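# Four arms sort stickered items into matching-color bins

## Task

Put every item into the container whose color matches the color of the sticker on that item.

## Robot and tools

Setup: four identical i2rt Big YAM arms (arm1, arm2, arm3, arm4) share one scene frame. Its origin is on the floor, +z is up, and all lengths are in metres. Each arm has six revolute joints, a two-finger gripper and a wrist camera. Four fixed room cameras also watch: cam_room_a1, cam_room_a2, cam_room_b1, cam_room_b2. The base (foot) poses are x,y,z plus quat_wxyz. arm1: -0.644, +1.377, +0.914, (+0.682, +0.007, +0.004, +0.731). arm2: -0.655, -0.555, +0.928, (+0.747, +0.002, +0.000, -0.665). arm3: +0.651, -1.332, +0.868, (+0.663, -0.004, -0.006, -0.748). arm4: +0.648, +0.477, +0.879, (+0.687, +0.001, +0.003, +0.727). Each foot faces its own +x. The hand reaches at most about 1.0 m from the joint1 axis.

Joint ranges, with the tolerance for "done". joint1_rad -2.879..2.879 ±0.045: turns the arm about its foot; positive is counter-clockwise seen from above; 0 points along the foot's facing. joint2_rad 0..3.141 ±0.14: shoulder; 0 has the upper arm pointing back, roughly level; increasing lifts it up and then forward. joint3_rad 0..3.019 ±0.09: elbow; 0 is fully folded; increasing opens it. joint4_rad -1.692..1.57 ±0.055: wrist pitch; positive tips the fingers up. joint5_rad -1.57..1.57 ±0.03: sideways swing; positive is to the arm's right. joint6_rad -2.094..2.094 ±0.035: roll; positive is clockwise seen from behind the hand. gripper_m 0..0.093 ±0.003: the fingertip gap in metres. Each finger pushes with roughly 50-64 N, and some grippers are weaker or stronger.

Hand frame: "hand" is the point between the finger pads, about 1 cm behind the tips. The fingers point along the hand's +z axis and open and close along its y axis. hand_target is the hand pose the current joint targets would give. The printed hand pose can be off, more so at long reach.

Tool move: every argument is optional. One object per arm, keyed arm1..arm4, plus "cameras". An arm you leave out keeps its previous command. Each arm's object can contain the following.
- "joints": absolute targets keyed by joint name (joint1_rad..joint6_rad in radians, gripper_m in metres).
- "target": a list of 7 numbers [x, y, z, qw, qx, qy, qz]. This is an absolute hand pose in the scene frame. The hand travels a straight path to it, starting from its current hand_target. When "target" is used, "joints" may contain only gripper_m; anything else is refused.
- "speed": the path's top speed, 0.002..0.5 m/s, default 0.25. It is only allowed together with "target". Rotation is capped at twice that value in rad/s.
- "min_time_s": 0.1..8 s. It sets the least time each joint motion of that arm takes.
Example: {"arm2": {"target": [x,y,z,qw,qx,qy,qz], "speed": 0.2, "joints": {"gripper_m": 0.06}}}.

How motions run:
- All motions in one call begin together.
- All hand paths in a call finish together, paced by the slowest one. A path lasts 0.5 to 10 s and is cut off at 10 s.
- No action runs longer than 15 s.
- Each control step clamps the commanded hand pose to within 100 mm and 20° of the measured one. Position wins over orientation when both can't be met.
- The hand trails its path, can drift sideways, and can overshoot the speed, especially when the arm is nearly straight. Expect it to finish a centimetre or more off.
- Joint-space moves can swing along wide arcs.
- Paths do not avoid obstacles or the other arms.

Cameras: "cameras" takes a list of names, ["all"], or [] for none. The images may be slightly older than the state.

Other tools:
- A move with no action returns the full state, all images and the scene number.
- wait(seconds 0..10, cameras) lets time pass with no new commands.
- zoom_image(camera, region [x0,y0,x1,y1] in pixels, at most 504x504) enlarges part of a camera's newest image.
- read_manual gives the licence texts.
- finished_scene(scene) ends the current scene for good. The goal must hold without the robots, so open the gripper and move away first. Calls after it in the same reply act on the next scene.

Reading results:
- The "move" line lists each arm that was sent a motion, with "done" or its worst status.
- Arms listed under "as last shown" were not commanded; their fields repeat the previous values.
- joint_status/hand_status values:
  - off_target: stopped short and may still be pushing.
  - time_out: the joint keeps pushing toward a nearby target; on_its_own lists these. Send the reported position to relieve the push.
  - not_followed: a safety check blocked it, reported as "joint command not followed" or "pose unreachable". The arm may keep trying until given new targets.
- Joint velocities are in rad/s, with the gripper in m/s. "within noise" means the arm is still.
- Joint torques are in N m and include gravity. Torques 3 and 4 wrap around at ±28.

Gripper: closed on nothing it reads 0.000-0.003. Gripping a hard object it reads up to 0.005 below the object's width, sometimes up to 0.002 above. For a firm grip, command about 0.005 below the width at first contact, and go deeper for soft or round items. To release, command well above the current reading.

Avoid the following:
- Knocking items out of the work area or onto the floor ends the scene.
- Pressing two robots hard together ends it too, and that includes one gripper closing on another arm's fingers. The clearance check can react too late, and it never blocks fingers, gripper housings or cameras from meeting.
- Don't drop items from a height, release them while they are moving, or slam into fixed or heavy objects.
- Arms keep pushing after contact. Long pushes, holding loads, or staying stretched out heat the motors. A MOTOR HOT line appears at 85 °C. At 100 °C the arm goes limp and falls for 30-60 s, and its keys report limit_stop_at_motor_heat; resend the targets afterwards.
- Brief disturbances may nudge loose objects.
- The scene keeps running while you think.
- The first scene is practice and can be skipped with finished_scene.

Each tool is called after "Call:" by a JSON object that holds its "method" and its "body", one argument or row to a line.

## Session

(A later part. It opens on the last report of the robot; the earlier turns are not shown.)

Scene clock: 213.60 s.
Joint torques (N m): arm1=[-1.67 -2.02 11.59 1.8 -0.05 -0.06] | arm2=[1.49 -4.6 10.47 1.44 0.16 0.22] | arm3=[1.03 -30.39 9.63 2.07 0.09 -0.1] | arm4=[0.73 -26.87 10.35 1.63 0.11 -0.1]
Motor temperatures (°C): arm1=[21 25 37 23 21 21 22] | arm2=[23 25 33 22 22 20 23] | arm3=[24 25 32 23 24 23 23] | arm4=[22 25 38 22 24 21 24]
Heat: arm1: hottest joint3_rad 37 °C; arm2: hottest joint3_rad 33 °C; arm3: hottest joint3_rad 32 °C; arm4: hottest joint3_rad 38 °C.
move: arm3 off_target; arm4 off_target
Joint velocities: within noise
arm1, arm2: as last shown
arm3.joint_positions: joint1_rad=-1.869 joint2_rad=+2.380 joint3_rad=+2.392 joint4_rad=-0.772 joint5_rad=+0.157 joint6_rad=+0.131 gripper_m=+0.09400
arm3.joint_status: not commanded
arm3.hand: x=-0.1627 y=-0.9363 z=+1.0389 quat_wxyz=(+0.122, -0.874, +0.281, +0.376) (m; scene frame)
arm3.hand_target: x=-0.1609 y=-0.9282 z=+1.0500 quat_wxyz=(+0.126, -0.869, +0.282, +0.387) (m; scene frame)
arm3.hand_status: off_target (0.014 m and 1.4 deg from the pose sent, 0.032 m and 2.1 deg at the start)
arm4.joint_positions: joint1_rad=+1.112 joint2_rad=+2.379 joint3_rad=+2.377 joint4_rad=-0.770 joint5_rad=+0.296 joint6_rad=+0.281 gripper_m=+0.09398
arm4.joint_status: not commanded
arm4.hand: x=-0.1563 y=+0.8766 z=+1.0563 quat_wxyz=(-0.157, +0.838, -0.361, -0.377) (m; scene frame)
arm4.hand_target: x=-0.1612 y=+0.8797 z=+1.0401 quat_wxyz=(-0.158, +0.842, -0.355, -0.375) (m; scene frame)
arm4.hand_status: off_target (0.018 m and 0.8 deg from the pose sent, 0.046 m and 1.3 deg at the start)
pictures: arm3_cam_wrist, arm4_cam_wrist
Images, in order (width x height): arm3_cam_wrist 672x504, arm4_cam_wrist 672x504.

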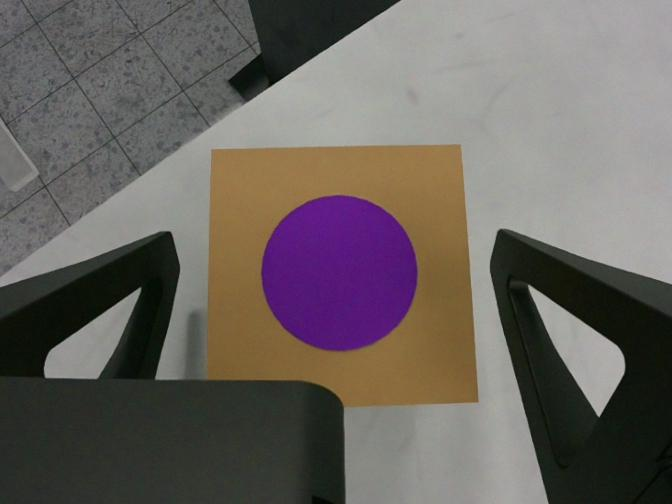

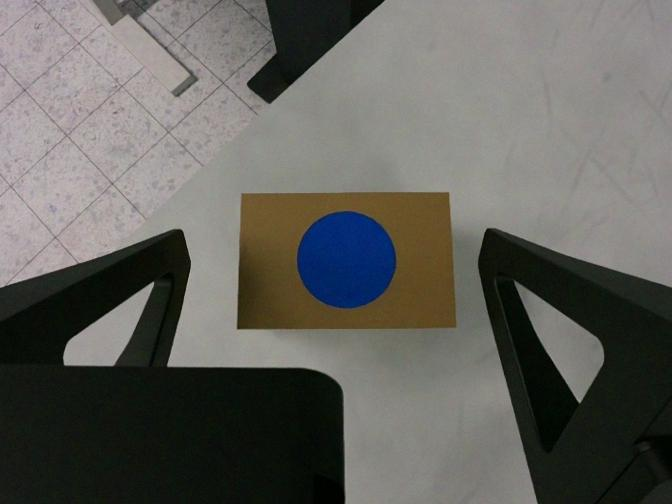

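Call:
{"method": "move", "body": {
  "arm3": {"joints":{"gripper_m":0.043}},
  "arm4": {"target":[-0.161,0.885,1.016,-0.1579,0.8418,-0.3547,-0.3748],"speed":0.1},
  "cameras": ["arm3_cam_wrist","arm4_cam_wrist"]
}}

Scene clock: 221.40 s.
Joint torques (N m): arm1=[-1.79 -1.38 11.6 2 -0.08 -0.05] | arm2=[1.55 -4.6 10.45 1.44 0.15 0.22] | arm3=[0.97 -30.51 9.63 2.1 0.09 -0.11] | arm4=[0.38 -26.4 9.52 1.81 0.1 -0.06]
Motor temperatures (°C): arm1=[21 25 37 23 21 21 22] | arm2=[23 25 33 22 22 20 23] | arm3=[24 26 32 23 24 23 23] | arm4=[22 26 37 22 24 21 24]
Heat: arm1: hottest joint3_rad 37 °C; arm2: hottest joint3_rad 33 °C; arm3: hottest joint3_rad 32 °C; arm4: hottest joint3_rad 37 °C.
move: arm3 off_target; arm4 off_target
Joint velocities: within noise
arm1, arm2: as last shown
arm3.joint_positions: joint1_rad=-1.869 joint2_rad=+2.380 joint3_rad=+2.392 joint4_rad=-0.771 joint5_rad=+0.157 joint6_rad=+0.131 gripper_m=+0.05325
arm3.joint_status: gripper_m off_target (ended at +0.05328, target +0.04300)
arm3.hand: x=-0.1627 y=-0.9363 z=+1.0389 quat_wxyz=(+0.122, -0.874, +0.281, +0.377) (m; scene frame)
arm3.hand_target: x=-0.1609 y=-0.9282 z=+1.0500 quat_wxyz=(+0.126, -0.869, +0.282, +0.387) (m; scene frame)
arm3.hand_status: not commanded
arm4.joint_positions: joint1_rad=+1.111 joint2_rad=+2.382 joint3_rad=+2.339 joint4_rad=-0.718 joint5_rad=+0.291 joint6_rad=+0.277 gripper_m=+0.09398
arm4.joint_status: not commanded
arm4.hand: x=-0.1586 y=+0.8770 z=+1.0409 quat_wxyz=(-0.155, +0.838, -0.358, -0.382) (m; scene frame)
arm4.hand_target: x=-0.1597 y=+0.8845 z=+1.0161 quat_wxyz=(-0.158, +0.842, -0.355, -0.375) (m; scene frame)
arm4.hand_status: off_target (0.026 m and 1.1 deg from the pose sent, 0.041 m and 0.8 deg at the start)
pictures: arm3_cam_wrist, arm4_cam_wrist
Images, in order (width x height): arm3_cam_wrist 672x504, arm4_cam_wrist 672x504.

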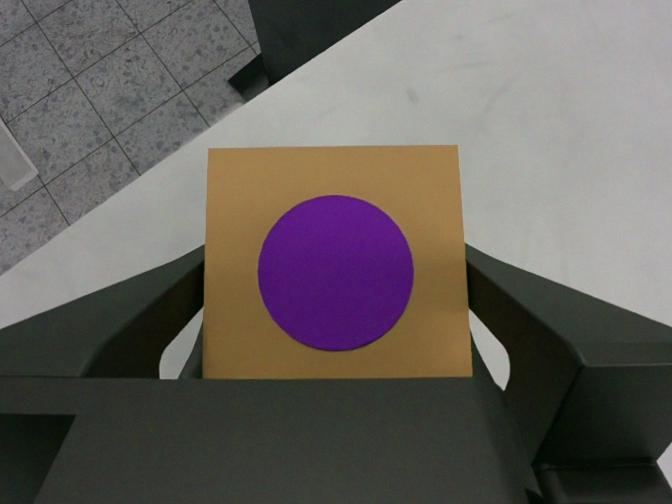

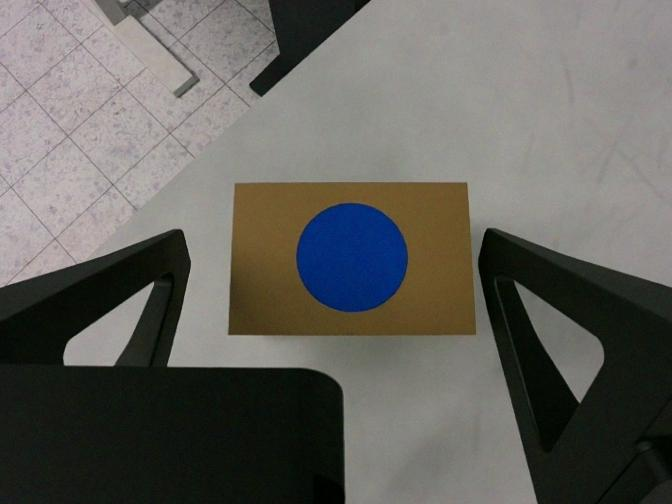

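Call:
{"method": "move", "body": {
  "arm3": {"target":[-0.13,-0.955,1.10,-0.1257,0.8688,-0.2823,-0.3868],"speed":0.12},
  "arm4": {"target":[-0.159,0.887,1.001,-0.1579,0.8418,-0.3547,-0.3748],"speed":0.08},
  "cameras": ["arm3_cam_wrist","arm4_cam_wrist"]
}}

Scene clock: 226.57 s.
Joint torques (N m): arm1=[-1.44 -1.73 11.33 2.1 -0.04 -0.08] | arm2=[1.61 -4.66 10.45 1.44 0.17 0.21] | arm3=[2.2 -28.98 9.47 1.72 0.22 0.01] | arm4=[0.79 -26.17 9.4 1.87 0.1 -0.1]
Motor temperatures (°C): arm1=[21 25 37 23 21 21 22] | arm2=[23 25 32 22 22 20 23] | arm3=[24 26 31 23 24 23 23] | arm4=[22 27 37 22 24 21 24]
Heat: arm1: hottest joint3_rad 37 °C; arm2: hottest joint3_rad 32 °C; arm3: hottest joint3_rad 31 °C; arm4: hottest joint3_rad 37 °C.
move: arm3 off_target; arm4 off_target
Joint velocities: within noise
arm1, arm2: as last shown
arm3.joint_positions: joint1_rad=-1.869 joint2_rad=+2.218 joint3_rad=+2.231 joint4_rad=-0.766 joint5_rad=+0.166 joint6_rad=+0.131 gripper_m=+0.05325
arm3.joint_status: not commanded
arm3.hand: x=-0.1279 y=-0.9495 z=+1.0898 quat_wxyz=(+0.126, -0.872, +0.283, +0.379) (m; scene frame)
arm3.hand_target: x=-0.1300 y=-0.9551 z=+1.0997 quat_wxyz=(+0.126, -0.869, +0.282, +0.387) (m; scene frame)
arm3.hand_status: off_target (0.012 m and 1.0 deg from the pose sent, 0.072 m and 1.4 deg at the start)
arm4.joint_positions: joint1_rad=+1.107 joint2_rad=+2.383 joint3_rad=+2.304 joint4_rad=-0.679 joint5_rad=+0.289 joint6_rad=+0.274 gripper_m=+0.09398
arm4.joint_status: not commanded
arm4.hand: x=-0.1571 y=+0.8799 z=+1.0276 quat_wxyz=(-0.156, +0.837, -0.358, -0.383) (m; scene frame)
arm4.hand_target: x=-0.1577 y=+0.8864 z=+1.0010 quat_wxyz=(-0.158, +0.842, -0.355, -0.375) (m; scene frame)
arm4.hand_status: off_target (0.028 m and 1.2 deg from the pose sent, 0.041 m and 1.1 deg at the start)
pictures: arm3_cam_wrist, arm4_cam_wrist
Images, in order (width x height): arm3_cam_wrist 672x504, arm4_cam_wrist 672x504.

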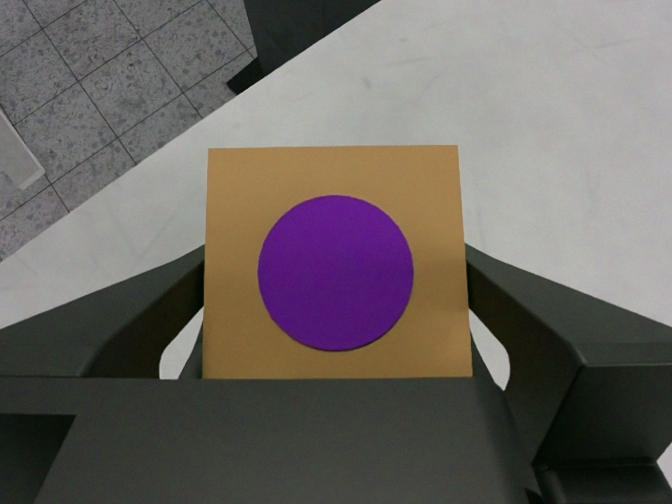

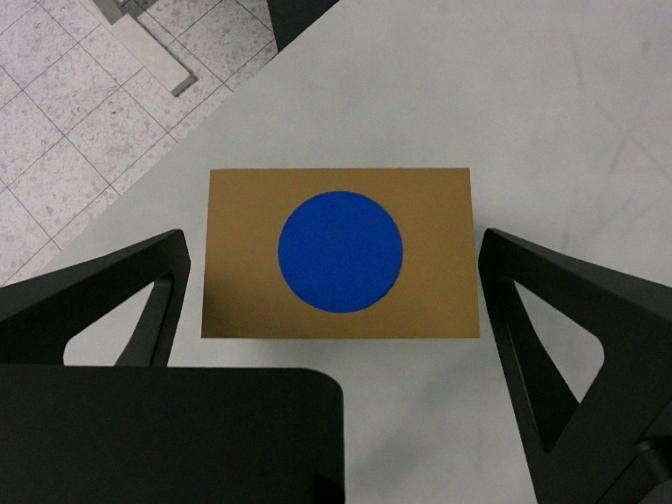

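Call:
{"method": "move", "body": {
  "arm3": {"target":[0.17,-1.13,1.18,-0.1257,0.8688,-0.2823,-0.3868],"speed":0.25},
  "arm4": {"joints":{"gripper_m":0.055}}
}}

Call:
{"method": "move", "body": {
  "arm3": {"target":[0.36,-1.19,1.26,-0.126,0.869,-0.215,-0.42],"speed":0.25},
  "arm4": {"target":[-0.12,0.85,1.09,-0.1579,0.8418,-0.3547,-0.3748],"speed":0.12},
  "cameras": ["arm3_cam_wrist","arm4_cam_wrist"]
}}

Call:
{"method": "move", "body": {
  "arm4": {"target":[0.15,0.61,1.18,-0.1579,0.8418,-0.3547,-0.3748],"speed":0.25},
  "arm3": {"joints":{"joint1_rad":1.79,"joint2_rad":0.8,"joint3_rad":1.1,"joint4_rad":-1.2,"joint5_rad":0,"joint6_rad":0},"min_time_s":4.5}
}}

Call:
{"method": "move", "body": {
  "arm4": {"target":[0.34,0.62,1.26,-0.11,0.876,-0.25,-0.39],"speed":0.25},
  "arm3": {"target":[1.175,-1.28,0.95,-0.3089,0.0249,-0.9507,-0.0081],"speed":0.25},
  "cameras": ["arm3_cam_wrist","arm4_cam_wrist"]
}}

Scene clock: 240.13 s.
Joint torques (N m): arm1=[-1.55 -1.14 11.44 2.06 -0.11 -0.05] | arm2=[1.44 -4.6 10.45 1.44 0.15 0.22] | arm3=[2.32 -10.52 9.4 1.29 0.24 0.03] | arm4=[0.21 -25.82 9.37 1.81 0.12 -0.04]
Motor temperatures (°C): arm1=[21 25 37 23 21 21 21] | arm2=[23 25 32 22 22 20 23] | arm3=[24 26 31 23 24 23 24] | arm4=[22 27 36 22 24 21 25]
Heat: arm1: hottest joint3_rad 37 °C; arm2: hottest joint3_rad 32 °C; arm3: hottest joint3_rad 31 °C; arm4: hottest joint3_rad 36 °C.
move: arm3 done; arm4 off_target
Joint velocities: within noise
arm1, arm2: as last shown
arm3.joint_positions: joint1_rad=-1.769 joint2_rad=+1.224 joint3_rad=+1.159 joint4_rad=-0.673 joint5_rad=+0.243 joint6_rad=+0.201 gripper_m=+0.05325
arm3.joint_status: not commanded
arm3.hand: x=+0.1724 y=-1.1245 z=+1.1856 quat_wxyz=(+0.128, -0.866, +0.284, +0.392) (m; scene frame)
arm3.hand_target: x=+0.1701 y=-1.1300 z=+1.1802 quat_wxyz=(+0.126, -0.869, +0.282, +0.387) (m; scene frame)
arm3.hand_status: done (0.008 m and 0.7 deg from the pose sent, 0.360 m and 1.0 deg at the start)
arm4.joint_positions: joint1_rad=+1.107 joint2_rad=+2.383 joint3_rad=+2.304 joint4_rad=-0.678 joint5_rad=+0.288 joint6_rad=+0.271 gripper_m=+0.06927
arm4.joint_status: gripper_m off_target (ended at +0.06930, target +0.05500)
arm4.hand: x=-0.1572 y=+0.8799 z=+1.0277 quat_wxyz=(-0.156, +0.838, -0.357, -0.383) (m; scene frame)
arm4.hand_target: x=-0.1577 y=+0.8864 z=+1.0010 quat_wxyz=(-0.158, +0.842, -0.355, -0.375) (m; scene frame)
arm4.hand_status: not commanded
pictures: none

Scene clock: 241.80 s.
Joint torques (N m): arm1=[-1.67 -1.96 11.56 1.92 -0.06 -0.02] | arm2=[1.44 -4.6 10.43 1.44 0.16 0.22] | arm3=[0.38 -1.38 9.26 1.42 -0.01 -0.14] | arm4=[1.44 -27.75 9.43 0.83 0.39 0.11]
Motor temperatures (°C): arm1=[21 25 37 23 21 21 21] | arm2=[23 25 32 22 22 20 23] | arm3=[24 26 31 23 24 23 24] | arm4=[22 28 36 22 24 21 25]
Heat: arm1: hottest joint3_rad 37 °C; arm2: hottest joint3_rad 32 °C; arm3: hottest joint3_rad 31 °C; arm4: hottest joint3_rad 36 °C.
move: arm3 done; arm4 off_target
Joint velocities: within noise
arm1, arm2: as last shown
arm3.joint_positions: joint1_rad=-1.793 joint2_rad=+0.662 joint3_rad=+1.009 joint4_rad=-0.999 joint5_rad=+0.149 joint6_rad=+0.058 gripper_m=+0.05325
arm3.joint_status: not commanded
arm3.hand: x=+0.3584 y=-1.1939 z=+1.2628 quat_wxyz=(+0.123, -0.870, +0.214, +0.426) (m; scene frame)
arm3.hand_target: x=+0.3600 y=-1.1901 z=+1.2601 quat_wxyz=(+0.126, -0.872, +0.216, +0.421) (m; scene frame)
arm3.hand_status: done (0.005 m and 0.7 deg from the pose sent, 0.212 m and 8.5 deg at the start)
arm4.joint_positions: joint1_rad=+1.120 joint2_rad=+2.216 joint3_rad=+2.148 joint4_rad=-0.717 joint5_rad=+0.299 joint6_rad=+0.271 gripper_m=+0.06927
arm4.joint_status: not commanded
arm4.hand: x=-0.1203 y=+0.8545 z=+1.0779 quat_wxyz=(-0.159, +0.844, -0.353, -0.371) (m; scene frame)
arm4.hand_target: x=-0.1201 y=+0.8501 z=+1.0899 quat_wxyz=(-0.158, +0.842, -0.355, -0.375) (m; scene frame)
arm4.hand_status: off_target (0.013 m and 0.6 deg from the pose sent, 0.078 m and 1.1 deg at the start)
pictures: arm3_cam_wrist, arm4_cam_wrist
Images, in order (width x height): arm3_cam_wrist 672x504, arm4_cam_wrist 672x504.

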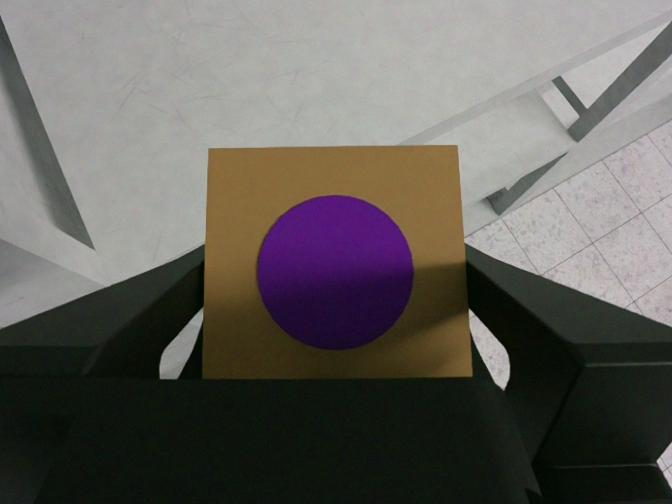

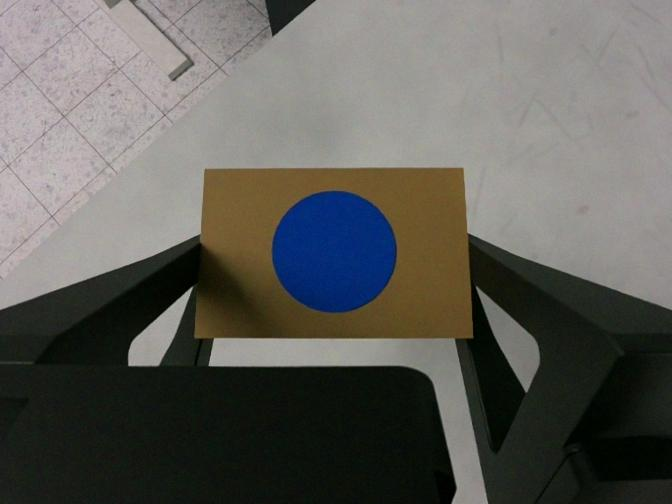

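Scene clock: 246.63 s.
Joint torques (N m): arm1=[-1.73 -2.08 11.38 1.91 -0.09 -0.04] | arm2=[1.49 -4.48 10.48 1.43 0.15 0.22] | arm3=[1.85 -2.61 14.63 0.99 0.01 -0.12] | arm4=[2.67 -12.28 9.37 0.7 0.52 0.16]
Motor temperatures (°C): arm1=[21 24 37 23 21 21 21] | arm2=[23 25 32 22 22 20 23] | arm3=[24 26 31 23 24 23 24] | arm4=[22 27 36 22 24 21 25]
Heat: arm1: hottest joint3_rad 37 °C; arm2: hottest joint3_rad 32 °C; arm3: hottest joint3_rad 31 °C; arm4: hottest joint3_rad 36 °C.
move: arm3 done; arm4 off_target
Joint velocities: within noise
arm1: as last shown
arm2.joint_positions: joint1_rad=+0.831 joint2_rad=+0.833 joint3_rad=+0.778 joint4_rad=-0.827 joint5_rad=+0.008 joint6_rad=-0.006 gripper_m=+0.08993
arm2.joint_status: not commanded
arm2.hand: x=-0.3673 y=-0.7655 z=+1.1719 quat_wxyz=(-0.320, -0.288, -0.896, +0.106) (m; scene frame)
arm2.hand_target: x=-0.3701 y=-0.7600 z=+1.1601 quat_wxyz=(-0.306, -0.292, -0.901, +0.099) (m; scene frame)
arm2.hand_status: not commanded
arm3.joint_positions: joint1_rad=+1.781 joint2_rad=+0.794 joint3_rad=+1.037 joint4_rad=-1.195 joint5_rad=+0.001 joint6_rad=+0.007 gripper_m=+0.05317
arm3.joint_status: all done
arm3.hand: x=+0.9686 y=-1.2990 z=+1.2056 quat_wxyz=(-0.305, +0.041, -0.952, -0.008) (m; scene frame)
arm3.hand_target: x=+0.9748 y=-1.2951 z=+1.2354 quat_wxyz=(-0.329, +0.049, -0.943, -0.010) (m; scene frame)
arm3.hand_status: not commanded
arm4.joint_positions: joint1_rad=+1.396 joint2_rad=+1.298 joint3_rad=+1.182 joint4_rad=-0.753 joint5_rad=+0.500 joint6_rad=+0.499 gripper_m=+0.06927
arm4.joint_status: not commanded
arm4.hand: x=+0.1518 y=+0.6220 z=+1.1771 quat_wxyz=(-0.163, +0.840, -0.359, -0.372) (m; scene frame)
arm4.hand_target: x=+0.1501 y=+0.6103 z=+1.1800 quat_wxyz=(-0.158, +0.842, -0.355, -0.375) (m; scene frame)
arm4.hand_status: off_target (0.013 m and 0.8 deg from the pose sent, 0.378 m and 0.6 deg at the start)
pictures: none

Scene clock: 248.83 s.
Joint torques (N m): arm1=[-1.79 -1.49 11.49 2.06 -0.07 -0.04] | arm2=[1.49 -4.48 10.48 1.44 0.16 0.21] | arm3=[1.96 -14.86 10.09 1.8 0.15 0.02] | arm4=[0.67 -2.49 9.5 0.94 0.07 -0.1]
Motor temperatures (°C): arm1=[21 24 37 23 21 21 21] | arm2=[23 25 32 22 22 20 23] | arm3=[24 26 31 23 24 23 24] | arm4=[22 27 36 22 24 21 25]
Heat: arm1: hottest joint3_rad 37 °C; arm2: hottest joint3_rad 32 °C; arm3: hottest joint3_rad 31 °C; arm4: hottest joint3_rad 36 °C.
move: arm3 off_target; arm4 done
Joint velocities: within noise
arm1.joint_positions: joint1_rad=-2.474 joint2_rad=+0.810 joint3_rad=+0.699 joint4_rad=-0.920 joint5_rad=-0.031 joint6_rad=-0.028 gripper_m=+0.08996
arm1.joint_status: not commanded
arm1.hand: x=-0.4242 y=+1.1452 z=+1.1068 quat_wxyz=(-0.241, -0.374, -0.890, +0.100) (m; scene frame)
arm1.hand_target: x=-0.4213 y=+1.1427 z=+1.1127 quat_wxyz=(-0.255, -0.368, -0.888, +0.106) (m; scene frame)
arm1.hand_status: not commanded
arm2: as last shown
arm3.joint_positions: joint1_rad=+1.781 joint2_rad=+1.542 joint3_rad=+0.856 joint4_rad=-0.321 joint5_rad=+0.015 joint6_rad=+0.042 gripper_m=+0.05317
arm3.joint_status: not commanded
arm3.hand: x=+1.1563 y=-1.2885 z=+0.9271 quat_wxyz=(-0.279, +0.023, -0.960, -0.004) (m; scene frame)
arm3.hand_target: x=+1.1740 y=-1.2801 z=+0.9505 quat_wxyz=(-0.309, +0.025, -0.951, -0.008) (m; scene frame)
arm3.hand_status: off_target (0.031 m and 3.7 deg from the pose sent, 0.329 m and 1.9 deg at the start)
arm4.joint_positions: joint1_rad=+1.170 joint2_rad=+0.753 joint3_rad=+1.034 joint4_rad=-1.024 joint5_rad=+0.159 joint6_rad=+0.153 gripper_m=+0.06927
arm4.joint_status: not commanded
arm4.hand: x=+0.3390 y=+0.6197 z=+1.2589 quat_wxyz=(-0.109, +0.876, -0.256, -0.394) (m; scene frame)
arm4.hand_target: x=+0.3399 y=+0.6199 z=+1.2599 quat_wxyz=(-0.110, +0.879, -0.251, -0.391) (m; scene frame)
arm4.hand_status: done (0.002 m and 0.8 deg from the pose sent, 0.206 m and 14.6 deg at the start)
pictures: arm3_cam_wrist, arm4_cam_wrist
Images, in order (width x height): arm3_cam_wrist 672x504, arm4_cam_wrist 672x504.

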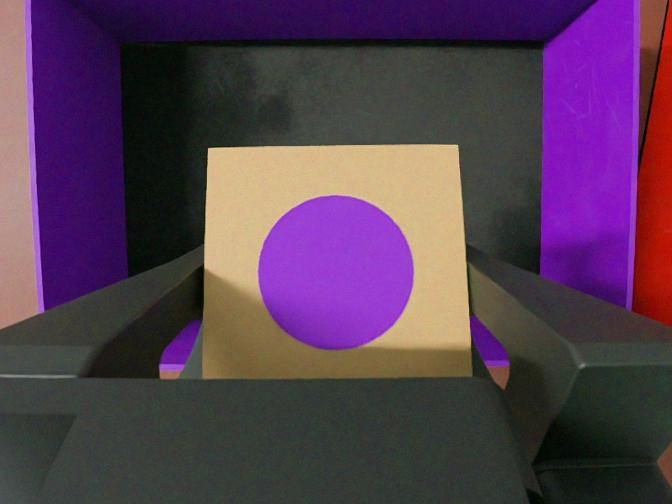

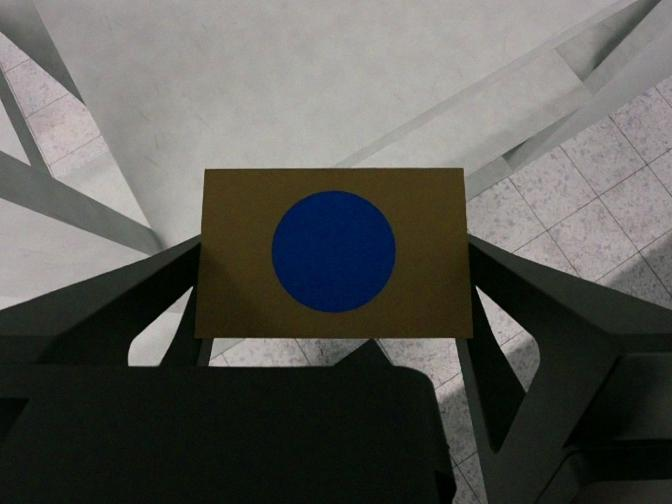

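Call:
{"method": "move", "body": {
  "arm3": {"target":[1.213,-1.28,0.83,-0.3089,0.0249,-0.9507,-0.0081],"speed":0.15},
  "arm4": {"joints":{"joint1_rad":-1.85,"joint2_rad":0.8,"joint3_rad":1.1,"joint4_rad":-1.1,"joint5_rad":0,"joint6_rad":0},"min_time_s":4.5},
  "cameras": ["arm3_cam_wrist","cam_room_a1"]
}}

Call:
{"method": "zoom_image", "body": {
  "camera": "cam_room_a1",
  "region": [180, 280, 300, 400]
}}

Scene clock: 266.90 s.
Joint torques (N m): arm1=[-2.02 -1.85 11.4 2.06 -0.07 -0.07] | arm2=[1.61 -4.48 10.44 1.44 0.15 0.21] | arm3=[1.61 -16.44 8.84 1.84 0.06 -0.02] | arm4=[0.62 -2.49 13.26 0.8 -0.03 -0.08]
Motor temperatures (°C): arm1=[21 24 37 23 21 21 21] | arm2=[23 25 32 22 22 20 23] | arm3=[24 26 30 23 24 23 24] | arm4=[22 25 38 22 24 21 26]
Heat: arm1: hottest joint3_rad 37 °C; arm2: hottest joint3_rad 32 °C; arm3: hottest joint3_rad 30 °C; arm4: hottest joint3_rad 38 °C.
move: arm3 off_target; arm4 done
Joint velocities: within noise
arm1, arm2: as last shown
arm3.joint_positions: joint1_rad=+1.781 joint2_rad=+1.860 joint3_rad=+0.873 joint4_rad=-0.012 joint5_rad=+0.015 joint6_rad=+0.042 gripper_m=+0.05317
arm3.joint_status: not commanded
arm3.hand: x=+1.1889 y=-1.2871 z=+0.8143 quat_wxyz=(-0.282, +0.023, -0.959, -0.005) (m; scene frame)
arm3.hand_target: x=+1.2119 y=-1.2801 z=+0.8309 quat_wxyz=(-0.309, +0.025, -0.951, -0.008) (m; scene frame)
arm3.hand_status: off_target (0.030 m and 3.2 deg from the pose sent, 0.113 m and 3.7 deg at the start)
arm4.joint_positions: joint1_rad=-1.851 joint2_rad=+0.789 joint3_rad=+1.041 joint4_rad=-1.091 joint5_rad=+0.004 joint6_rad=+0.015 gripper_m=+0.06929
arm4.joint_status: all done
arm4.hand: x=+0.9797 y=+0.4024 z=+1.2357 quat_wxyz=(-0.354, -0.111, -0.928, +0.041) (m; scene frame)
arm4.hand_target: x=+0.9855 y=+0.4020 z=+1.2623 quat_wxyz=(-0.372, -0.102, -0.922, +0.044) (m; scene frame)
arm4.hand_status: not commanded
pictures: arm3_cam_wrist, cam_room_a1
Images, in order (width x height): arm3_cam_wrist 672x504, cam_room_a1 672x504.

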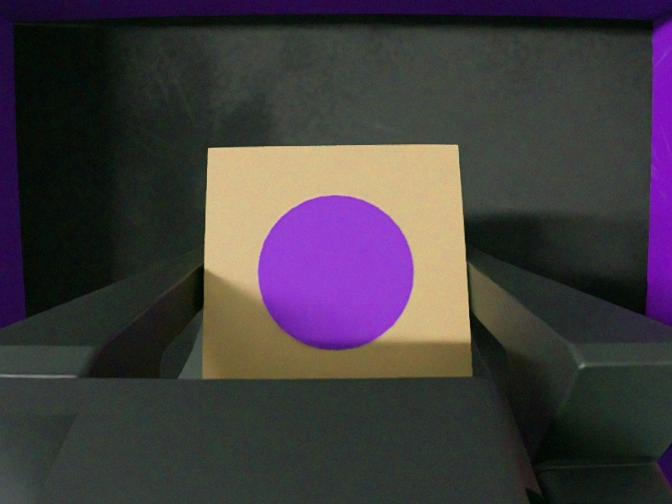

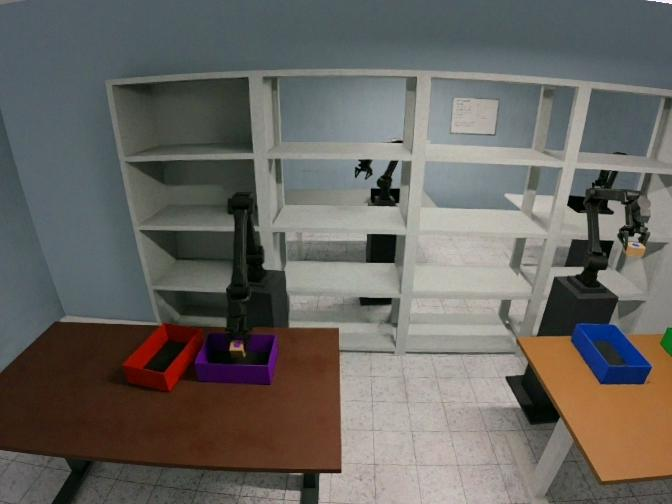

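Scaled by 4.200.

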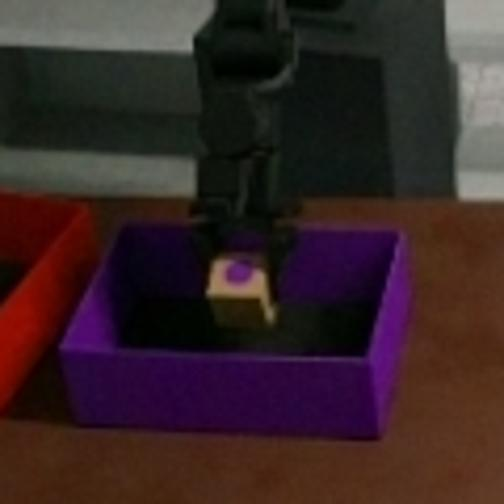

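Call:
{"method": "move", "body": {
  "arm3": {"target":[1.213,-1.28,0.795,-0.3089,0.0249,-0.9507,-0.0081],"speed":0.12},
  "arm4": {"target":[1.14,0.372,0.97,-0.3903,-0.0401,-0.9196,0.017],"speed":0.25},
  "cameras": ["arm4_cam_wrist"]
}}

Call:
{"method": "move", "body": {
  "arm3": {"target":[1.210,-1.28,0.780,-0.3089,0.0249,-0.9507,-0.0081],"speed":0.08}
}}

Call:
{"method": "move", "body": {
  "arm3": {"target":[1.210,-1.28,0.770,-0.3089,0.0249,-0.9507,-0.0081],"speed":0.06},
  "cameras": ["cam_room_a1"]
}}

Call:
{"method": "zoom_image", "body": {
  "camera": "cam_room_a1",
  "region": [180, 280, 300, 400]
}}

Scene clock: 275.43 s.
Joint torques (N m): arm1=[-2.02 -2.14 11.56 1.99 -0.09 -0.02] | arm2=[1.44 -4.54 10.47 1.46 0.16 0.22] | arm3=[1.73 -15.85 7.99 1.87 0.09 -0.01] | arm4=[0.26 -11.81 7.71 1.72 -0.11 -0.11]
Motor temperatures (°C): arm1=[21 24 37 23 21 21 21] | arm2=[23 25 32 22 22 20 23] | arm3=[24 26 30 23 24 23 24] | arm4=[22 25 38 22 24 21 26]
Heat: arm1: hottest joint3_rad 37 °C; arm2: hottest joint3_rad 32 °C; arm3: hottest joint3_rad 30 °C; arm4: hottest joint3_rad 38 °C.
move: arm3 off_target; arm4 off_target
Joint velocities: within noise
arm1, arm2: as last shown
arm3.joint_positions: joint1_rad=+1.781 joint2_rad=+1.937 joint3_rad=+0.873 joint4_rad=+0.077 joint5_rad=+0.015 joint6_rad=+0.042 gripper_m=+0.05317
arm3.joint_status: not commanded
arm3.hand: x=+1.1923 y=-1.2872 z=+0.7867 quat_wxyz=(-0.288, +0.023, -0.957, -0.005) (m; scene frame)
arm3.hand_target: x=+1.2121 y=-1.2800 z=+0.7956 quat_wxyz=(-0.309, +0.025, -0.951, -0.008) (m; scene frame)
arm3.hand_status: off_target (0.023 m and 2.5 deg from the pose sent, 0.032 m and 3.3 deg at the start)
arm4.joint_positions: joint1_rad=-1.872 joint2_rad=+1.437 joint3_rad=+0.710 joint4_rad=-0.078 joint5_rad=-0.118 joint6_rad=-0.098 gripper_m=+0.06929
arm4.joint_status: not commanded
arm4.hand: x=+1.1334 y=+0.3768 z=+0.9602 quat_wxyz=(-0.375, -0.046, -0.926, +0.012) (m; scene frame)
arm4.hand_target: x=+1.1398 y=+0.3720 z=+0.9700 quat_wxyz=(-0.390, -0.040, -0.920, +0.017) (m; scene frame)
arm4.hand_status: off_target (0.013 m and 2.1 deg from the pose sent, 0.312 m and 9.6 deg at the start)
pictures: arm4_cam_wrist
Images, in order (width x height): arm4_cam_wrist 672x504.

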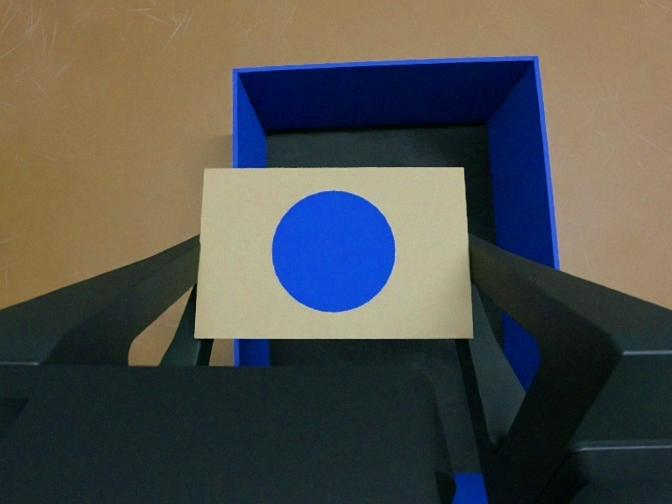

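Scene clock: 276.47 s.
Joint torques (N m): arm1=[-1.9 -1.55 11.56 2.09 -0.09 -0.07] | arm2=[1.49 -4.48 10.44 1.44 0.16 0.22] | arm3=[1.67 -16.21 7.1 1.88 0.11 0] | arm4=[0.44 -11.81 7.66 1.95 -0.13 -0.09]
Motor temperatures (°C): arm1=[21 24 37 23 21 21 21] | arm2=[23 25 32 22 22 20 23] | arm3=[24 26 30 23 24 23 24] | arm4=[22 25 37 22 24 21 26]
Heat: arm1: hottest joint3_rad 37 °C; arm2: hottest joint3_rad 32 °C; arm3: hottest joint3_rad 30 °C; arm4: hottest joint3_rad 37 °C.
move: arm3 off_target
Joint velocities: within noise
arm1, arm2, arm4: as last shown
arm3.joint_positions: joint1_rad=+1.781 joint2_rad=+1.974 joint3_rad=+0.873 joint4_rad=+0.119 joint5_rad=+0.015 joint6_rad=+0.042 gripper_m=+0.05317
arm3.joint_status: not commanded
arm3.hand: x=+1.1930 y=-1.2873 z=+0.7732 quat_wxyz=(-0.291, +0.023, -0.956, -0.005) (m; scene frame)
arm3.hand_target: x=+1.2094 y=-1.2800 z=+0.7804 quat_wxyz=(-0.309, +0.025, -0.951, -0.008) (m; scene frame)
arm3.hand_status: off_target (0.020 m and 2.2 deg from the pose sent, 0.020 m and 2.5 deg at the start)
arm4.hand: x=+1.1334 y=+0.3768 z=+0.9602 quat_wxyz=(-0.375, -0.045, -0.926, +0.012) (m; scene frame)
pictures: none

Scene clock: 277.43 s.
Joint torques (N m): arm1=[-1.73 -1.9 11.48 2.03 -0.08 -0.05] | arm2=[1.44 -4.6 10.45 1.43 0.16 0.21] | arm3=[1.85 -16.15 7.09 1.91 0.12 0] | arm4=[0.21 -12.16 7.75 1.83 -0.12 -0.09]
Motor temperatures (°C): arm1=[21 24 37 23 21 21 21] | arm2=[23 25 32 22 22 20 23] | arm3=[24 26 30 23 24 23 24] | arm4=[22 25 37 22 24 21 26]
Heat: arm1: hottest joint3_rad 37 °C; arm2: hottest joint3_rad 32 °C; arm3: hottest joint3_rad 30 °C; arm4: hottest joint3_rad 37 °C.
move: arm3 off_target
Joint velocities: within noise
arm1, arm2, arm4: as last shown
arm3.joint_positions: joint1_rad=+1.781 joint2_rad=+1.998 joint3_rad=+0.873 joint4_rad=+0.144 joint5_rad=+0.015 joint6_rad=+0.042 gripper_m=+0.05317
arm3.joint_status: not commanded
arm3.hand: x=+1.1924 y=-1.2875 z=+0.7636 quat_wxyz=(-0.291, +0.023, -0.956, -0.005) (m; scene frame)
arm3.hand_target: x=+1.2094 y=-1.2800 z=+0.7705 quat_wxyz=(-0.309, +0.025, -0.951, -0.008) (m; scene frame)
arm3.hand_status: off_target (0.020 m and 2.2 deg from the pose sent, 0.019 m and 2.2 deg at the start)
pictures: cam_room_a1
Images, in order (width x height): cam_room_a1 672x504.

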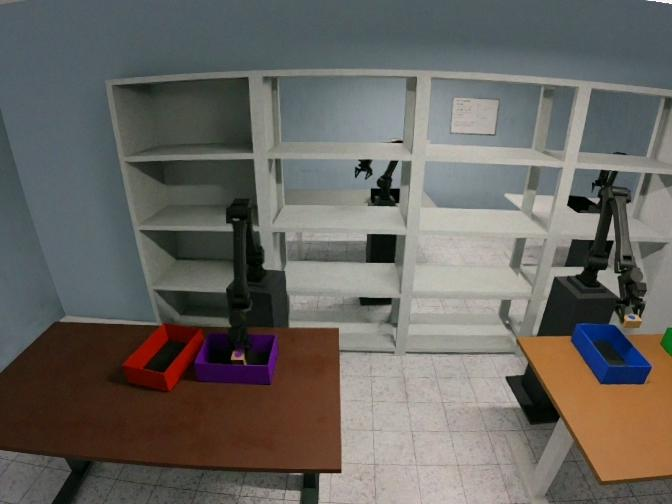

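Scaled by 4.200.

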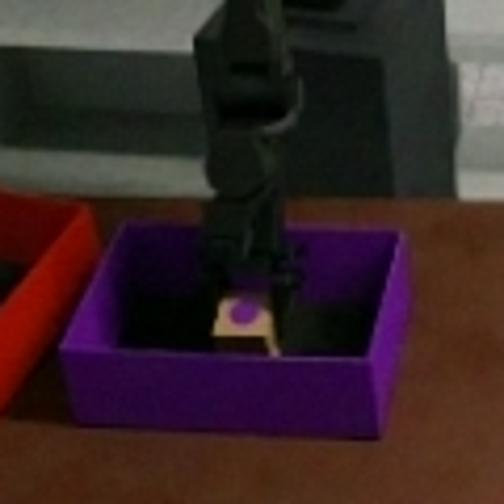

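Call:
{"method": "move", "body": {
  "arm3": {"target":[1.208,-1.28,0.762,-0.3089,0.0249,-0.9507,-0.0081],"speed":0.06},
  "arm4": {"target":[1.157,0.341,0.93,-0.3903,-0.0401,-0.9196,0.017],"speed":0.15},
  "cameras": ["arm4_cam_wrist"]
}}

Scene clock: 286.73 s.
Joint torques (N m): arm1=[-1.49 -1.61 11.43 1.92 -0.06 0] | arm2=[1.49 -4.54 10.44 1.44 0.16 0.22] | arm3=[1.9 -15.91 6.65 1.83 0.12 0.01] | arm4=[0.73 -12.22 8.87 1.78 -0.11 -0.11]
Motor temperatures (°C): arm1=[21 24 37 23 21 21 21] | arm2=[23 24 32 22 22 20 23] | arm3=[24 26 29 23 24 23 24] | arm4=[22 24 36 22 24 21 26]
Heat: arm1: hottest joint3_rad 37 °C; arm2: hottest joint3_rad 32 °C; arm3: hottest joint3_rad 29 °C; arm4: hottest joint3_rad 36 °C.
move: arm3 off_target; arm4 off_target
Joint velocities: within noise
arm1, arm2: as last shown
arm3.joint_positions: joint1_rad=+1.781 joint2_rad=+2.013 joint3_rad=+0.873 joint4_rad=+0.168 joint5_rad=+0.015 joint6_rad=+0.042 gripper_m=+0.05317
arm3.joint_status: not commanded
arm3.hand: x=+1.1939 y=-1.2874 z=+0.7593 quat_wxyz=(-0.295, +0.023, -0.955, -0.005) (m; scene frame)
arm3.hand_target: x=+1.2076 y=-1.2800 z=+0.7625 quat_wxyz=(-0.309, +0.025, -0.951, -0.008) (m; scene frame)
arm3.hand_status: off_target (0.016 m and 1.7 deg from the pose sent, 0.017 m and 2.2 deg at the start)
arm4.joint_positions: joint1_rad=-1.941 joint2_rad=+1.577 joint3_rad=+0.710 joint4_rad=+0.036 joint5_rad=-0.163 joint6_rad=-0.143 gripper_m=+0.06929
arm4.joint_status: not commanded
arm4.hand: x=+1.1369 y=+0.3481 z=+0.9134 quat_wxyz=(-0.366, -0.049, -0.929, +0.009) (m; scene frame)
arm4.hand_target: x=+1.1559 y=+0.3413 z=+0.9306 quat_wxyz=(-0.390, -0.040, -0.920, +0.017) (m; scene frame)
arm4.hand_status: off_target (0.027 m and 3.3 deg from the pose sent, 0.053 m and 2.1 deg at the start)
pictures: arm4_cam_wrist
Images, in order (width x height): arm4_cam_wrist 672x504.

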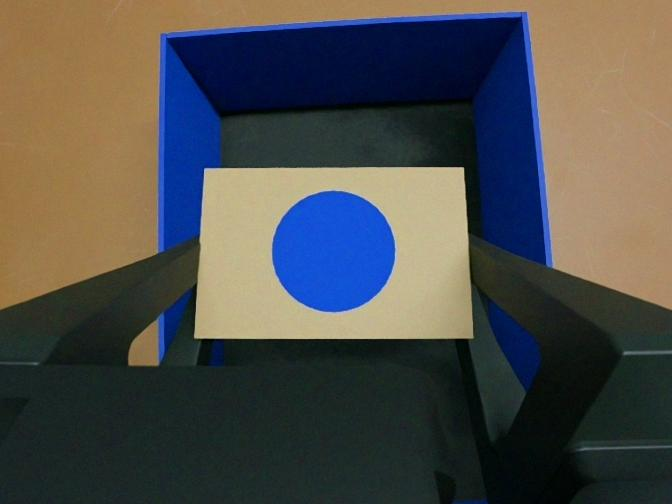

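Call:
{"method": "move", "body": {
  "arm3": {"joints":{"gripper_m":0.08}},
  "arm4": {"target":[1.163,0.335,0.84,-0.3903,-0.0401,-0.9196,0.017],"speed":0.12},
  "cameras": ["arm3_cam_wrist","arm4_cam_wrist"]
}}

Call:
{"method": "move", "body": {
  "arm3": {"target":[1.16,-1.285,0.90,-0.3089,0.0249,-0.9507,-0.0081],"speed":0.12},
  "arm4": {"target":[1.160,0.336,0.79,-0.3903,-0.0401,-0.9196,0.017],"speed":0.1},
  "cameras": ["arm3_cam_wrist","arm4_cam_wrist"]
}}

Scene clock: 293.67 s.
Joint torques (N m): arm1=[-1.55 -1.14 11.47 1.99 -0.07 -0.03] | arm2=[1.55 -4.54 10.48 1.46 0.16 0.23] | arm3=[1.9 -15.74 6.61 1.8 0.12 0.01] | arm4=[0.44 -13.63 6.2 1.91 -0.12 -0.08]
Motor temperatures (°C): arm1=[21 24 37 23 21 21 21] | arm2=[23 24 32 22 22 20 23] | arm3=[24 26 29 23 24 23 24] | arm4=[22 24 36 22 24 21 26]
Heat: arm1: hottest joint3_rad 37 °C; arm2: hottest joint3_rad 32 °C; arm3: hottest joint3_rad 29 °C; arm4: hottest joint3_rad 36 °C.
move: arm3 done; arm4 off_target
Joint velocities: within noise
arm1, arm2: as last shown
arm3.joint_positions: joint1_rad=+1.781 joint2_rad=+2.013 joint3_rad=+0.873 joint4_rad=+0.169 joint5_rad=+0.015 joint6_rad=+0.042 gripper_m=+0.07996
arm3.joint_status: all done
arm3.hand: x=+1.1940 y=-1.2874 z=+0.7594 quat_wxyz=(-0.296, +0.023, -0.955, -0.005) (m; scene frame)
arm3.hand_target: x=+1.2076 y=-1.2800 z=+0.7625 quat_wxyz=(-0.309, +0.025, -0.951, -0.008) (m; scene frame)
arm3.hand_status: not commanded
arm4.joint_positions: joint1_rad=-1.944 joint2_rad=+1.831 joint3_rad=+0.710 joint4_rad=+0.310 joint5_rad=-0.169 joint6_rad=-0.149 gripper_m=+0.06929
arm4.joint_status: not commanded
arm4.hand: x=+1.1506 y=+0.3423 z=+0.8338 quat_wxyz=(-0.375, -0.046, -0.926, +0.011) (m; scene frame)
arm4.hand_target: x=+1.1625 y=+0.3350 z=+0.8403 quat_wxyz=(-0.390, -0.040, -0.920, +0.017) (m; scene frame)
arm4.hand_status: off_target (0.016 m and 2.1 deg from the pose sent, 0.079 m and 3.3 deg at the start)
pictures: arm3_cam_wrist, arm4_cam_wrist
Images, in order (width x height): arm3_cam_wrist 672x504, arm4_cam_wrist 672x504.

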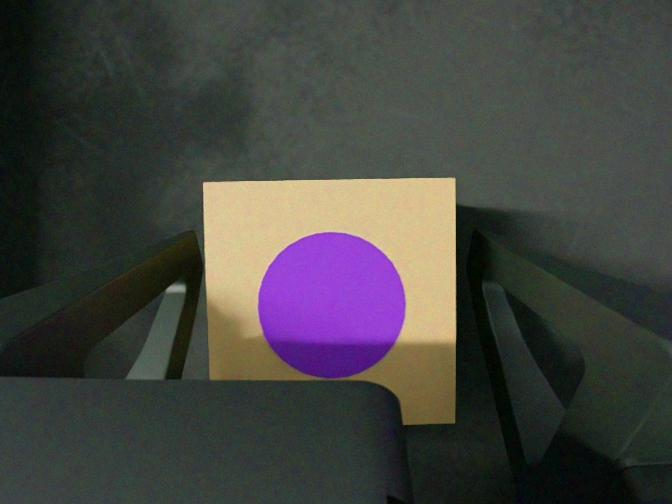

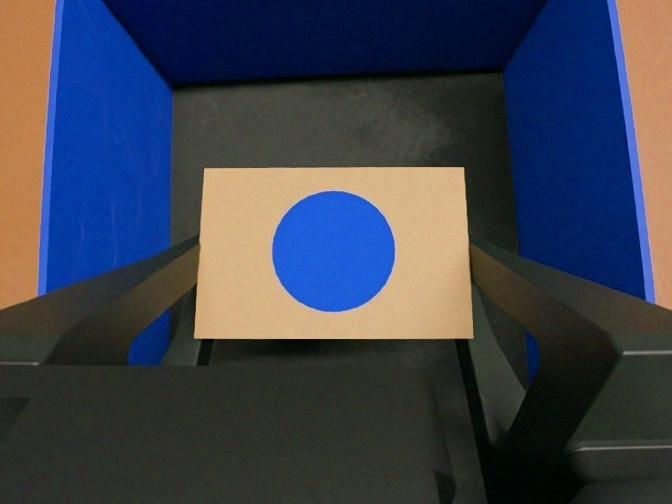

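Scene clock: 295.50 s.
Joint torques (N m): arm1=[-1.14 -1.96 11.69 2.14 -0.07 -0.04] | arm2=[1.49 -4.48 10.43 1.46 0.15 0.21] | arm3=[1.67 -13.92 6.39 0.92 0.03 -0.03] | arm4=[0.21 -13.86 4.98 1.78 -0.13 -0.08]
Motor temperatures (°C): arm1=[21 24 37 23 21 21 21] | arm2=[23 24 32 22 22 20 23] | arm3=[24 26 29 23 24 23 24] | arm4=[22 24 36 22 24 21 26]
Heat: arm1: hottest joint3_rad 37 °C; arm2: hottest joint3_rad 32 °C; arm3: hottest joint3_rad 29 °C; arm4: hottest joint3_rad 36 °C.
move: arm3 done; arm4 off_target
Joint velocities: within noise
arm1: as last shown
arm2.joint_positions: joint1_rad=+0.831 joint2_rad=+0.833 joint3_rad=+0.778 joint4_rad=-0.827 joint5_rad=+0.008 joint6_rad=-0.006 gripper_m=+0.08993
arm2.joint_status: not commanded
arm2.hand: x=-0.3673 y=-0.7655 z=+1.1719 quat_wxyz=(-0.320, -0.288, -0.896, +0.106) (m; scene frame)
arm2.hand_target: x=-0.3701 y=-0.7600 z=+1.1601 quat_wxyz=(-0.306, -0.292, -0.901, +0.099) (m; scene frame)
arm2.hand_status: not commanded
arm3.joint_positions: joint1_rad=+1.781 joint2_rad=+1.598 joint3_rad=+0.803 joint4_rad=-0.136 joint5_rad=+0.015 joint6_rad=+0.042 gripper_m=+0.07996
arm3.joint_status: not commanded
arm3.hand: x=+1.1646 y=-1.2881 z=+0.9029 quat_wxyz=(-0.315, +0.023, -0.949, -0.007) (m; scene frame)
arm3.hand_target: x=+1.1600 y=-1.2851 z=+0.9001 quat_wxyz=(-0.309, +0.025, -0.951, -0.008) (m; scene frame)
arm3.hand_status: done (0.006 m and 0.7 deg from the pose sent, 0.145 m and 1.7 deg at the start)
arm4.joint_positions: joint1_rad=-1.944 joint2_rad=+1.973 joint3_rad=+0.710 joint4_rad=+0.458 joint5_rad=-0.169 joint6_rad=-0.149 gripper_m=+0.06929
arm4.joint_status: not commanded
arm4.hand: x=+1.1491 y=+0.3426 z=+0.7887 quat_wxyz=(-0.378, -0.046, -0.924, +0.012) (m; scene frame)
arm4.hand_target: x=+1.1596 y=+0.3360 z=+0.7902 quat_wxyz=(-0.390, -0.040, -0.920, +0.017) (m; scene frame)
arm4.hand_status: off_target (0.013 m and 1.7 deg from the pose sent, 0.045 m and 2.1 deg at the start)
pictures: arm3_cam_wrist, arm4_cam_wrist
Images, in order (width x height): arm3_cam_wrist 672x504, arm4_cam_wrist 672x504.

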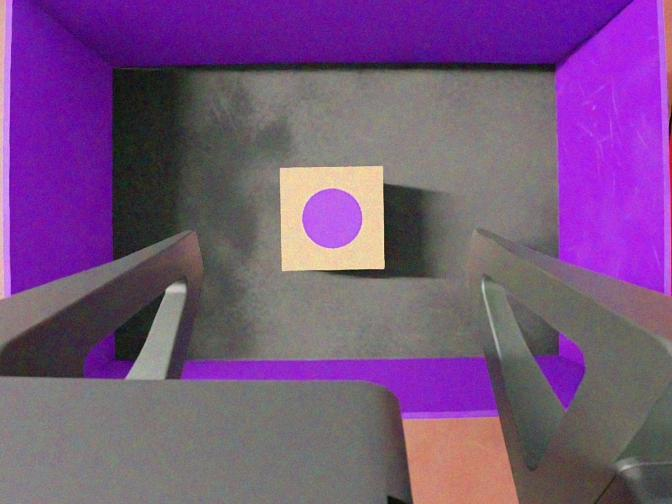

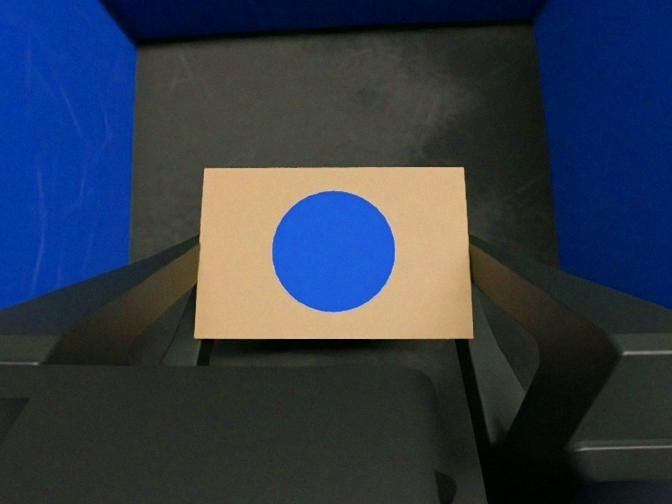

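Call:
{"method": "move", "body": {
  "arm4": {"target":[1.158,0.336,0.766,-0.3903,-0.0401,-0.9196,0.017],"speed":0.08}
}}

Call:
{"method": "move", "body": {
  "arm4": {"target":[1.158,0.336,0.757,-0.3903,-0.0401,-0.9196,0.017],"speed":0.06}
}}

Call:
{"method": "move", "body": {
  "arm4": {"joints":{"gripper_m":0.086}},
  "cameras": ["arm4_cam_wrist"]
}}

Call:
{"method": "move", "body": {
  "arm4": {"target":[1.12,0.342,0.90,-0.3903,-0.0401,-0.9196,0.017],"speed":0.12},
  "cameras": ["arm4_cam_wrist"]
}}

Scene clock: 301.60 s.
Joint torques (N m): arm1=[-2.14 -2.26 11.69 2.15 -0.09 -0.08] | arm2=[1.67 -4.54 10.47 1.48 0.15 0.22] | arm3=[1.67 -13.86 6.37 0.92 0.02 -0.03] | arm4=[0.32 -14.56 4.6 1.83 -0.15 -0.09]
Motor temperatures (°C): arm1=[21 24 37 23 21 21 21] | arm2=[23 24 32 22 22 20 23] | arm3=[24 26 29 23 24 23 24] | arm4=[22 24 35 22 24 21 26]
Heat: arm1: hottest joint3_rad 37 °C; arm2: hottest joint3_rad 32 °C; arm3: hottest joint3_rad 29 °C; arm4: hottest joint3_rad 35 °C.
move: arm4 off_target
Joint velocities: within noise
arm1.joint_positions: joint1_rad=-2.474 joint2_rad=+0.810 joint3_rad=+0.699 joint4_rad=-0.920 joint5_rad=-0.031 joint6_rad=-0.028 gripper_m=+0.08996
arm1.joint_status: not commanded
arm1.hand: x=-0.4242 y=+1.1452 z=+1.1068 quat_wxyz=(-0.241, -0.374, -0.890, +0.100) (m; scene frame)
arm1.hand_target: x=-0.4213 y=+1.1427 z=+1.1127 quat_wxyz=(-0.255, -0.368, -0.888, +0.106) (m; scene frame)
arm1.hand_status: not commanded
arm2, arm3: as last shown
arm4.joint_positions: joint1_rad=-1.944 joint2_rad=+2.048 joint3_rad=+0.716 joint4_rad=+0.526 joint5_rad=-0.170 joint6_rad=-0.149 gripper_m=+0.06929
arm4.joint_status: not commanded
arm4.hand: x=+1.1470 y=+0.3433 z=+0.7645 quat_wxyz=(-0.378, -0.045, -0.925, +0.011) (m; scene frame)
arm4.hand_target: x=+1.1577 y=+0.3361 z=+0.7663 quat_wxyz=(-0.390, -0.040, -0.920, +0.017) (m; scene frame)
arm4.hand_status: off_target (0.013 m and 1.8 deg from the pose sent, 0.025 m and 1.7 deg at the start)
pictures: none

Scene clock: 302.57 s.
Joint torques (N m): arm1=[-1.85 -1.96 11.54 2.14 -0.06 -0.03] | arm2=[1.44 -4.54 10.51 1.46 0.15 0.21] | arm3=[1.38 -13.74 6.38 0.91 0.02 -0.04] | arm4=[0.38 -13.8 4.42 1.88 -0.13 -0.09]
Motor temperatures (°C): arm1=[21 24 37 23 21 21 21] | arm2=[23 24 32 22 22 20 23] | arm3=[24 26 29 23 24 23 24] | arm4=[22 24 35 22 24 21 26]
Heat: arm1: hottest joint3_rad 37 °C; arm2: hottest joint3_rad 32 °C; arm3: hottest joint3_rad 29 °C; arm4: hottest joint3_rad 35 °C.
move: arm4 off_target
Joint velocities: within noise
arm1, arm2, arm3: as last shown
arm4.joint_positions: joint1_rad=-1.944 joint2_rad=+2.073 joint3_rad=+0.721 joint4_rad=+0.547 joint5_rad=-0.170 joint6_rad=-0.149 gripper_m=+0.06929
arm4.joint_status: not commanded
arm4.hand: x=+1.1472 y=+0.3432 z=+0.7569 quat_wxyz=(-0.378, -0.045, -0.925, +0.011) (m; scene frame)
arm4.hand_target: x=+1.1576 y=+0.3361 z=+0.7572 quat_wxyz=(-0.390, -0.040, -0.920, +0.017) (m; scene frame)
arm4.hand_status: off_target (0.013 m and 1.7 deg from the pose sent, 0.015 m and 1.8 deg at the start)
pictures: none

Scene clock: 303.03 s.
Joint torques (N m): arm1=[-1.96 -1.85 11.55 1.94 -0.09 -0.1] | arm2=[1.49 -4.66 10.45 1.47 0.15 0.22] | arm3=[1.55 -13.86 6.37 0.9 0.01 -0.03] | arm4=[0.09 -14.15 4.31 1.78 -0.13 -0.07]
Motor temperatures (°C): arm1=[21 24 37 23 21 21 21] | arm2=[23 24 32 22 22 20 23] | arm3=[24 26 29 23 24 23 24] | arm4=[22 24 35 22 24 21 26]
Heat: arm1: hottest joint3_rad 37 °C; arm2: hottest joint3_rad 32 °C; arm3: hottest joint3_rad 29 °C; arm4: hottest joint3_rad 35 °C.
move: arm4 done
Joint velocities: within noise
arm1, arm2, arm3: as last shown
arm4.joint_positions: joint1_rad=-1.944 joint2_rad=+2.073 joint3_rad=+0.724 joint4_rad=+0.551 joint5_rad=-0.170 joint6_rad=-0.150 gripper_m=+0.08592
arm4.joint_status: all done
arm4.hand: x=+1.1493 y=+0.3426 z=+0.7582 quat_wxyz=(-0.381, -0.045, -0.923, +0.012) (m; scene frame)
arm4.hand_target: x=+1.1577 y=+0.3361 z=+0.7573 quat_wxyz=(-0.390, -0.040, -0.920, +0.017) (m; scene frame)
arm4.hand_status: not commanded
pictures: arm4_cam_wrist
Images, in order (width x height): arm4_cam_wrist 672x504.

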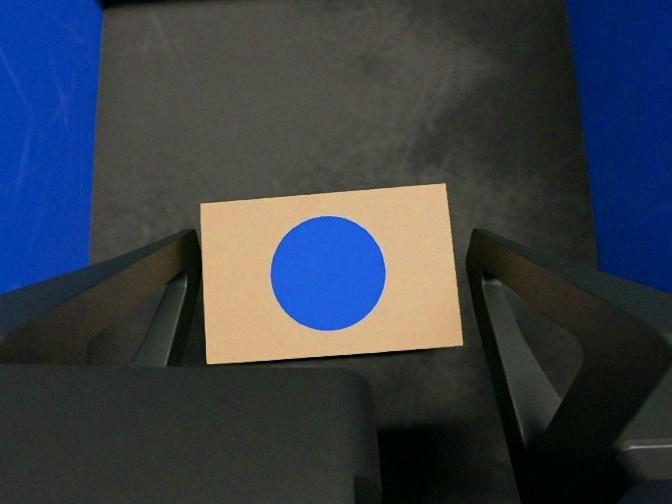

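Scene clock: 304.90 s.
Joint torques (N m): arm1=[-1.79 -1.96 11.38 2 -0.07 -0.04] | arm2=[1.67 -4.54 10.47 1.44 0.16 0.22] | arm3=[1.49 -13.86 6.41 0.9 0.01 -0.03] | arm4=[-0.03 -12.51 5.61 0.73 -0.15 -0.09]
Motor temperatures (°C): arm1=[21 24 37 23 21 21 21] | arm2=[23 24 32 22 22 20 23] | arm3=[24 26 29 23 24 23 24] | arm4=[22 24 35 22 24 21 26]
Heat: arm1: hottest joint3_rad 37 °C; arm2: hottest joint3_rad 32 °C; arm3: hottest joint3_rad 29 °C; arm4: hottest joint3_rad 35 °C.
move: arm4 done
Joint velocities: within noise
arm1, arm2, arm3: as last shown
arm4.joint_positions: joint1_rad=-1.964 joint2_rad=+1.593 joint3_rad=+0.632 joint4_rad=+0.190 joint5_rad=-0.184 joint6_rad=-0.163 gripper_m=+0.08592
arm4.joint_status: not commanded
arm4.hand: x=+1.1231 y=+0.3443 z=+0.9006 quat_wxyz=(-0.394, -0.043, -0.918, +0.016) (m; scene frame)
arm4.hand_target: x=+1.1201 y=+0.3421 z=+0.9000 quat_wxyz=(-0.390, -0.040, -0.920, +0.017) (m; scene frame)
arm4.hand_status: done (0.004 m and 0.6 deg from the pose sent, 0.145 m and 1.4 deg at the start)
pictures: arm4_cam_wrist
Images, in order (width x height): arm4_cam_wrist 672x504.

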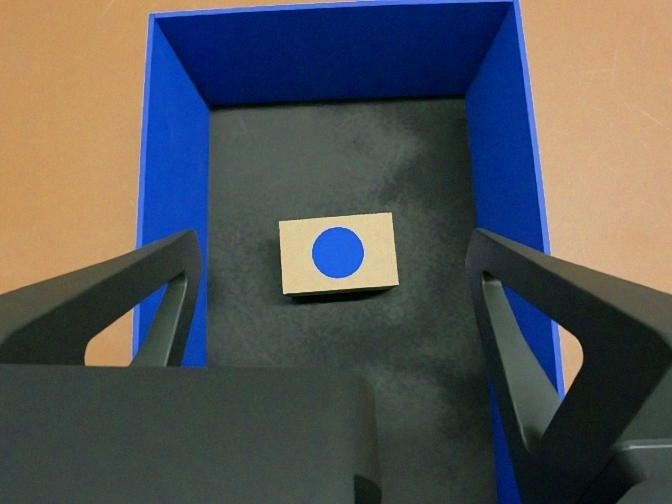

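Both packed.

Call:
{"method": "finished_scene", "body": {
  "scene": 2
}}

The scene is finished: the task was done.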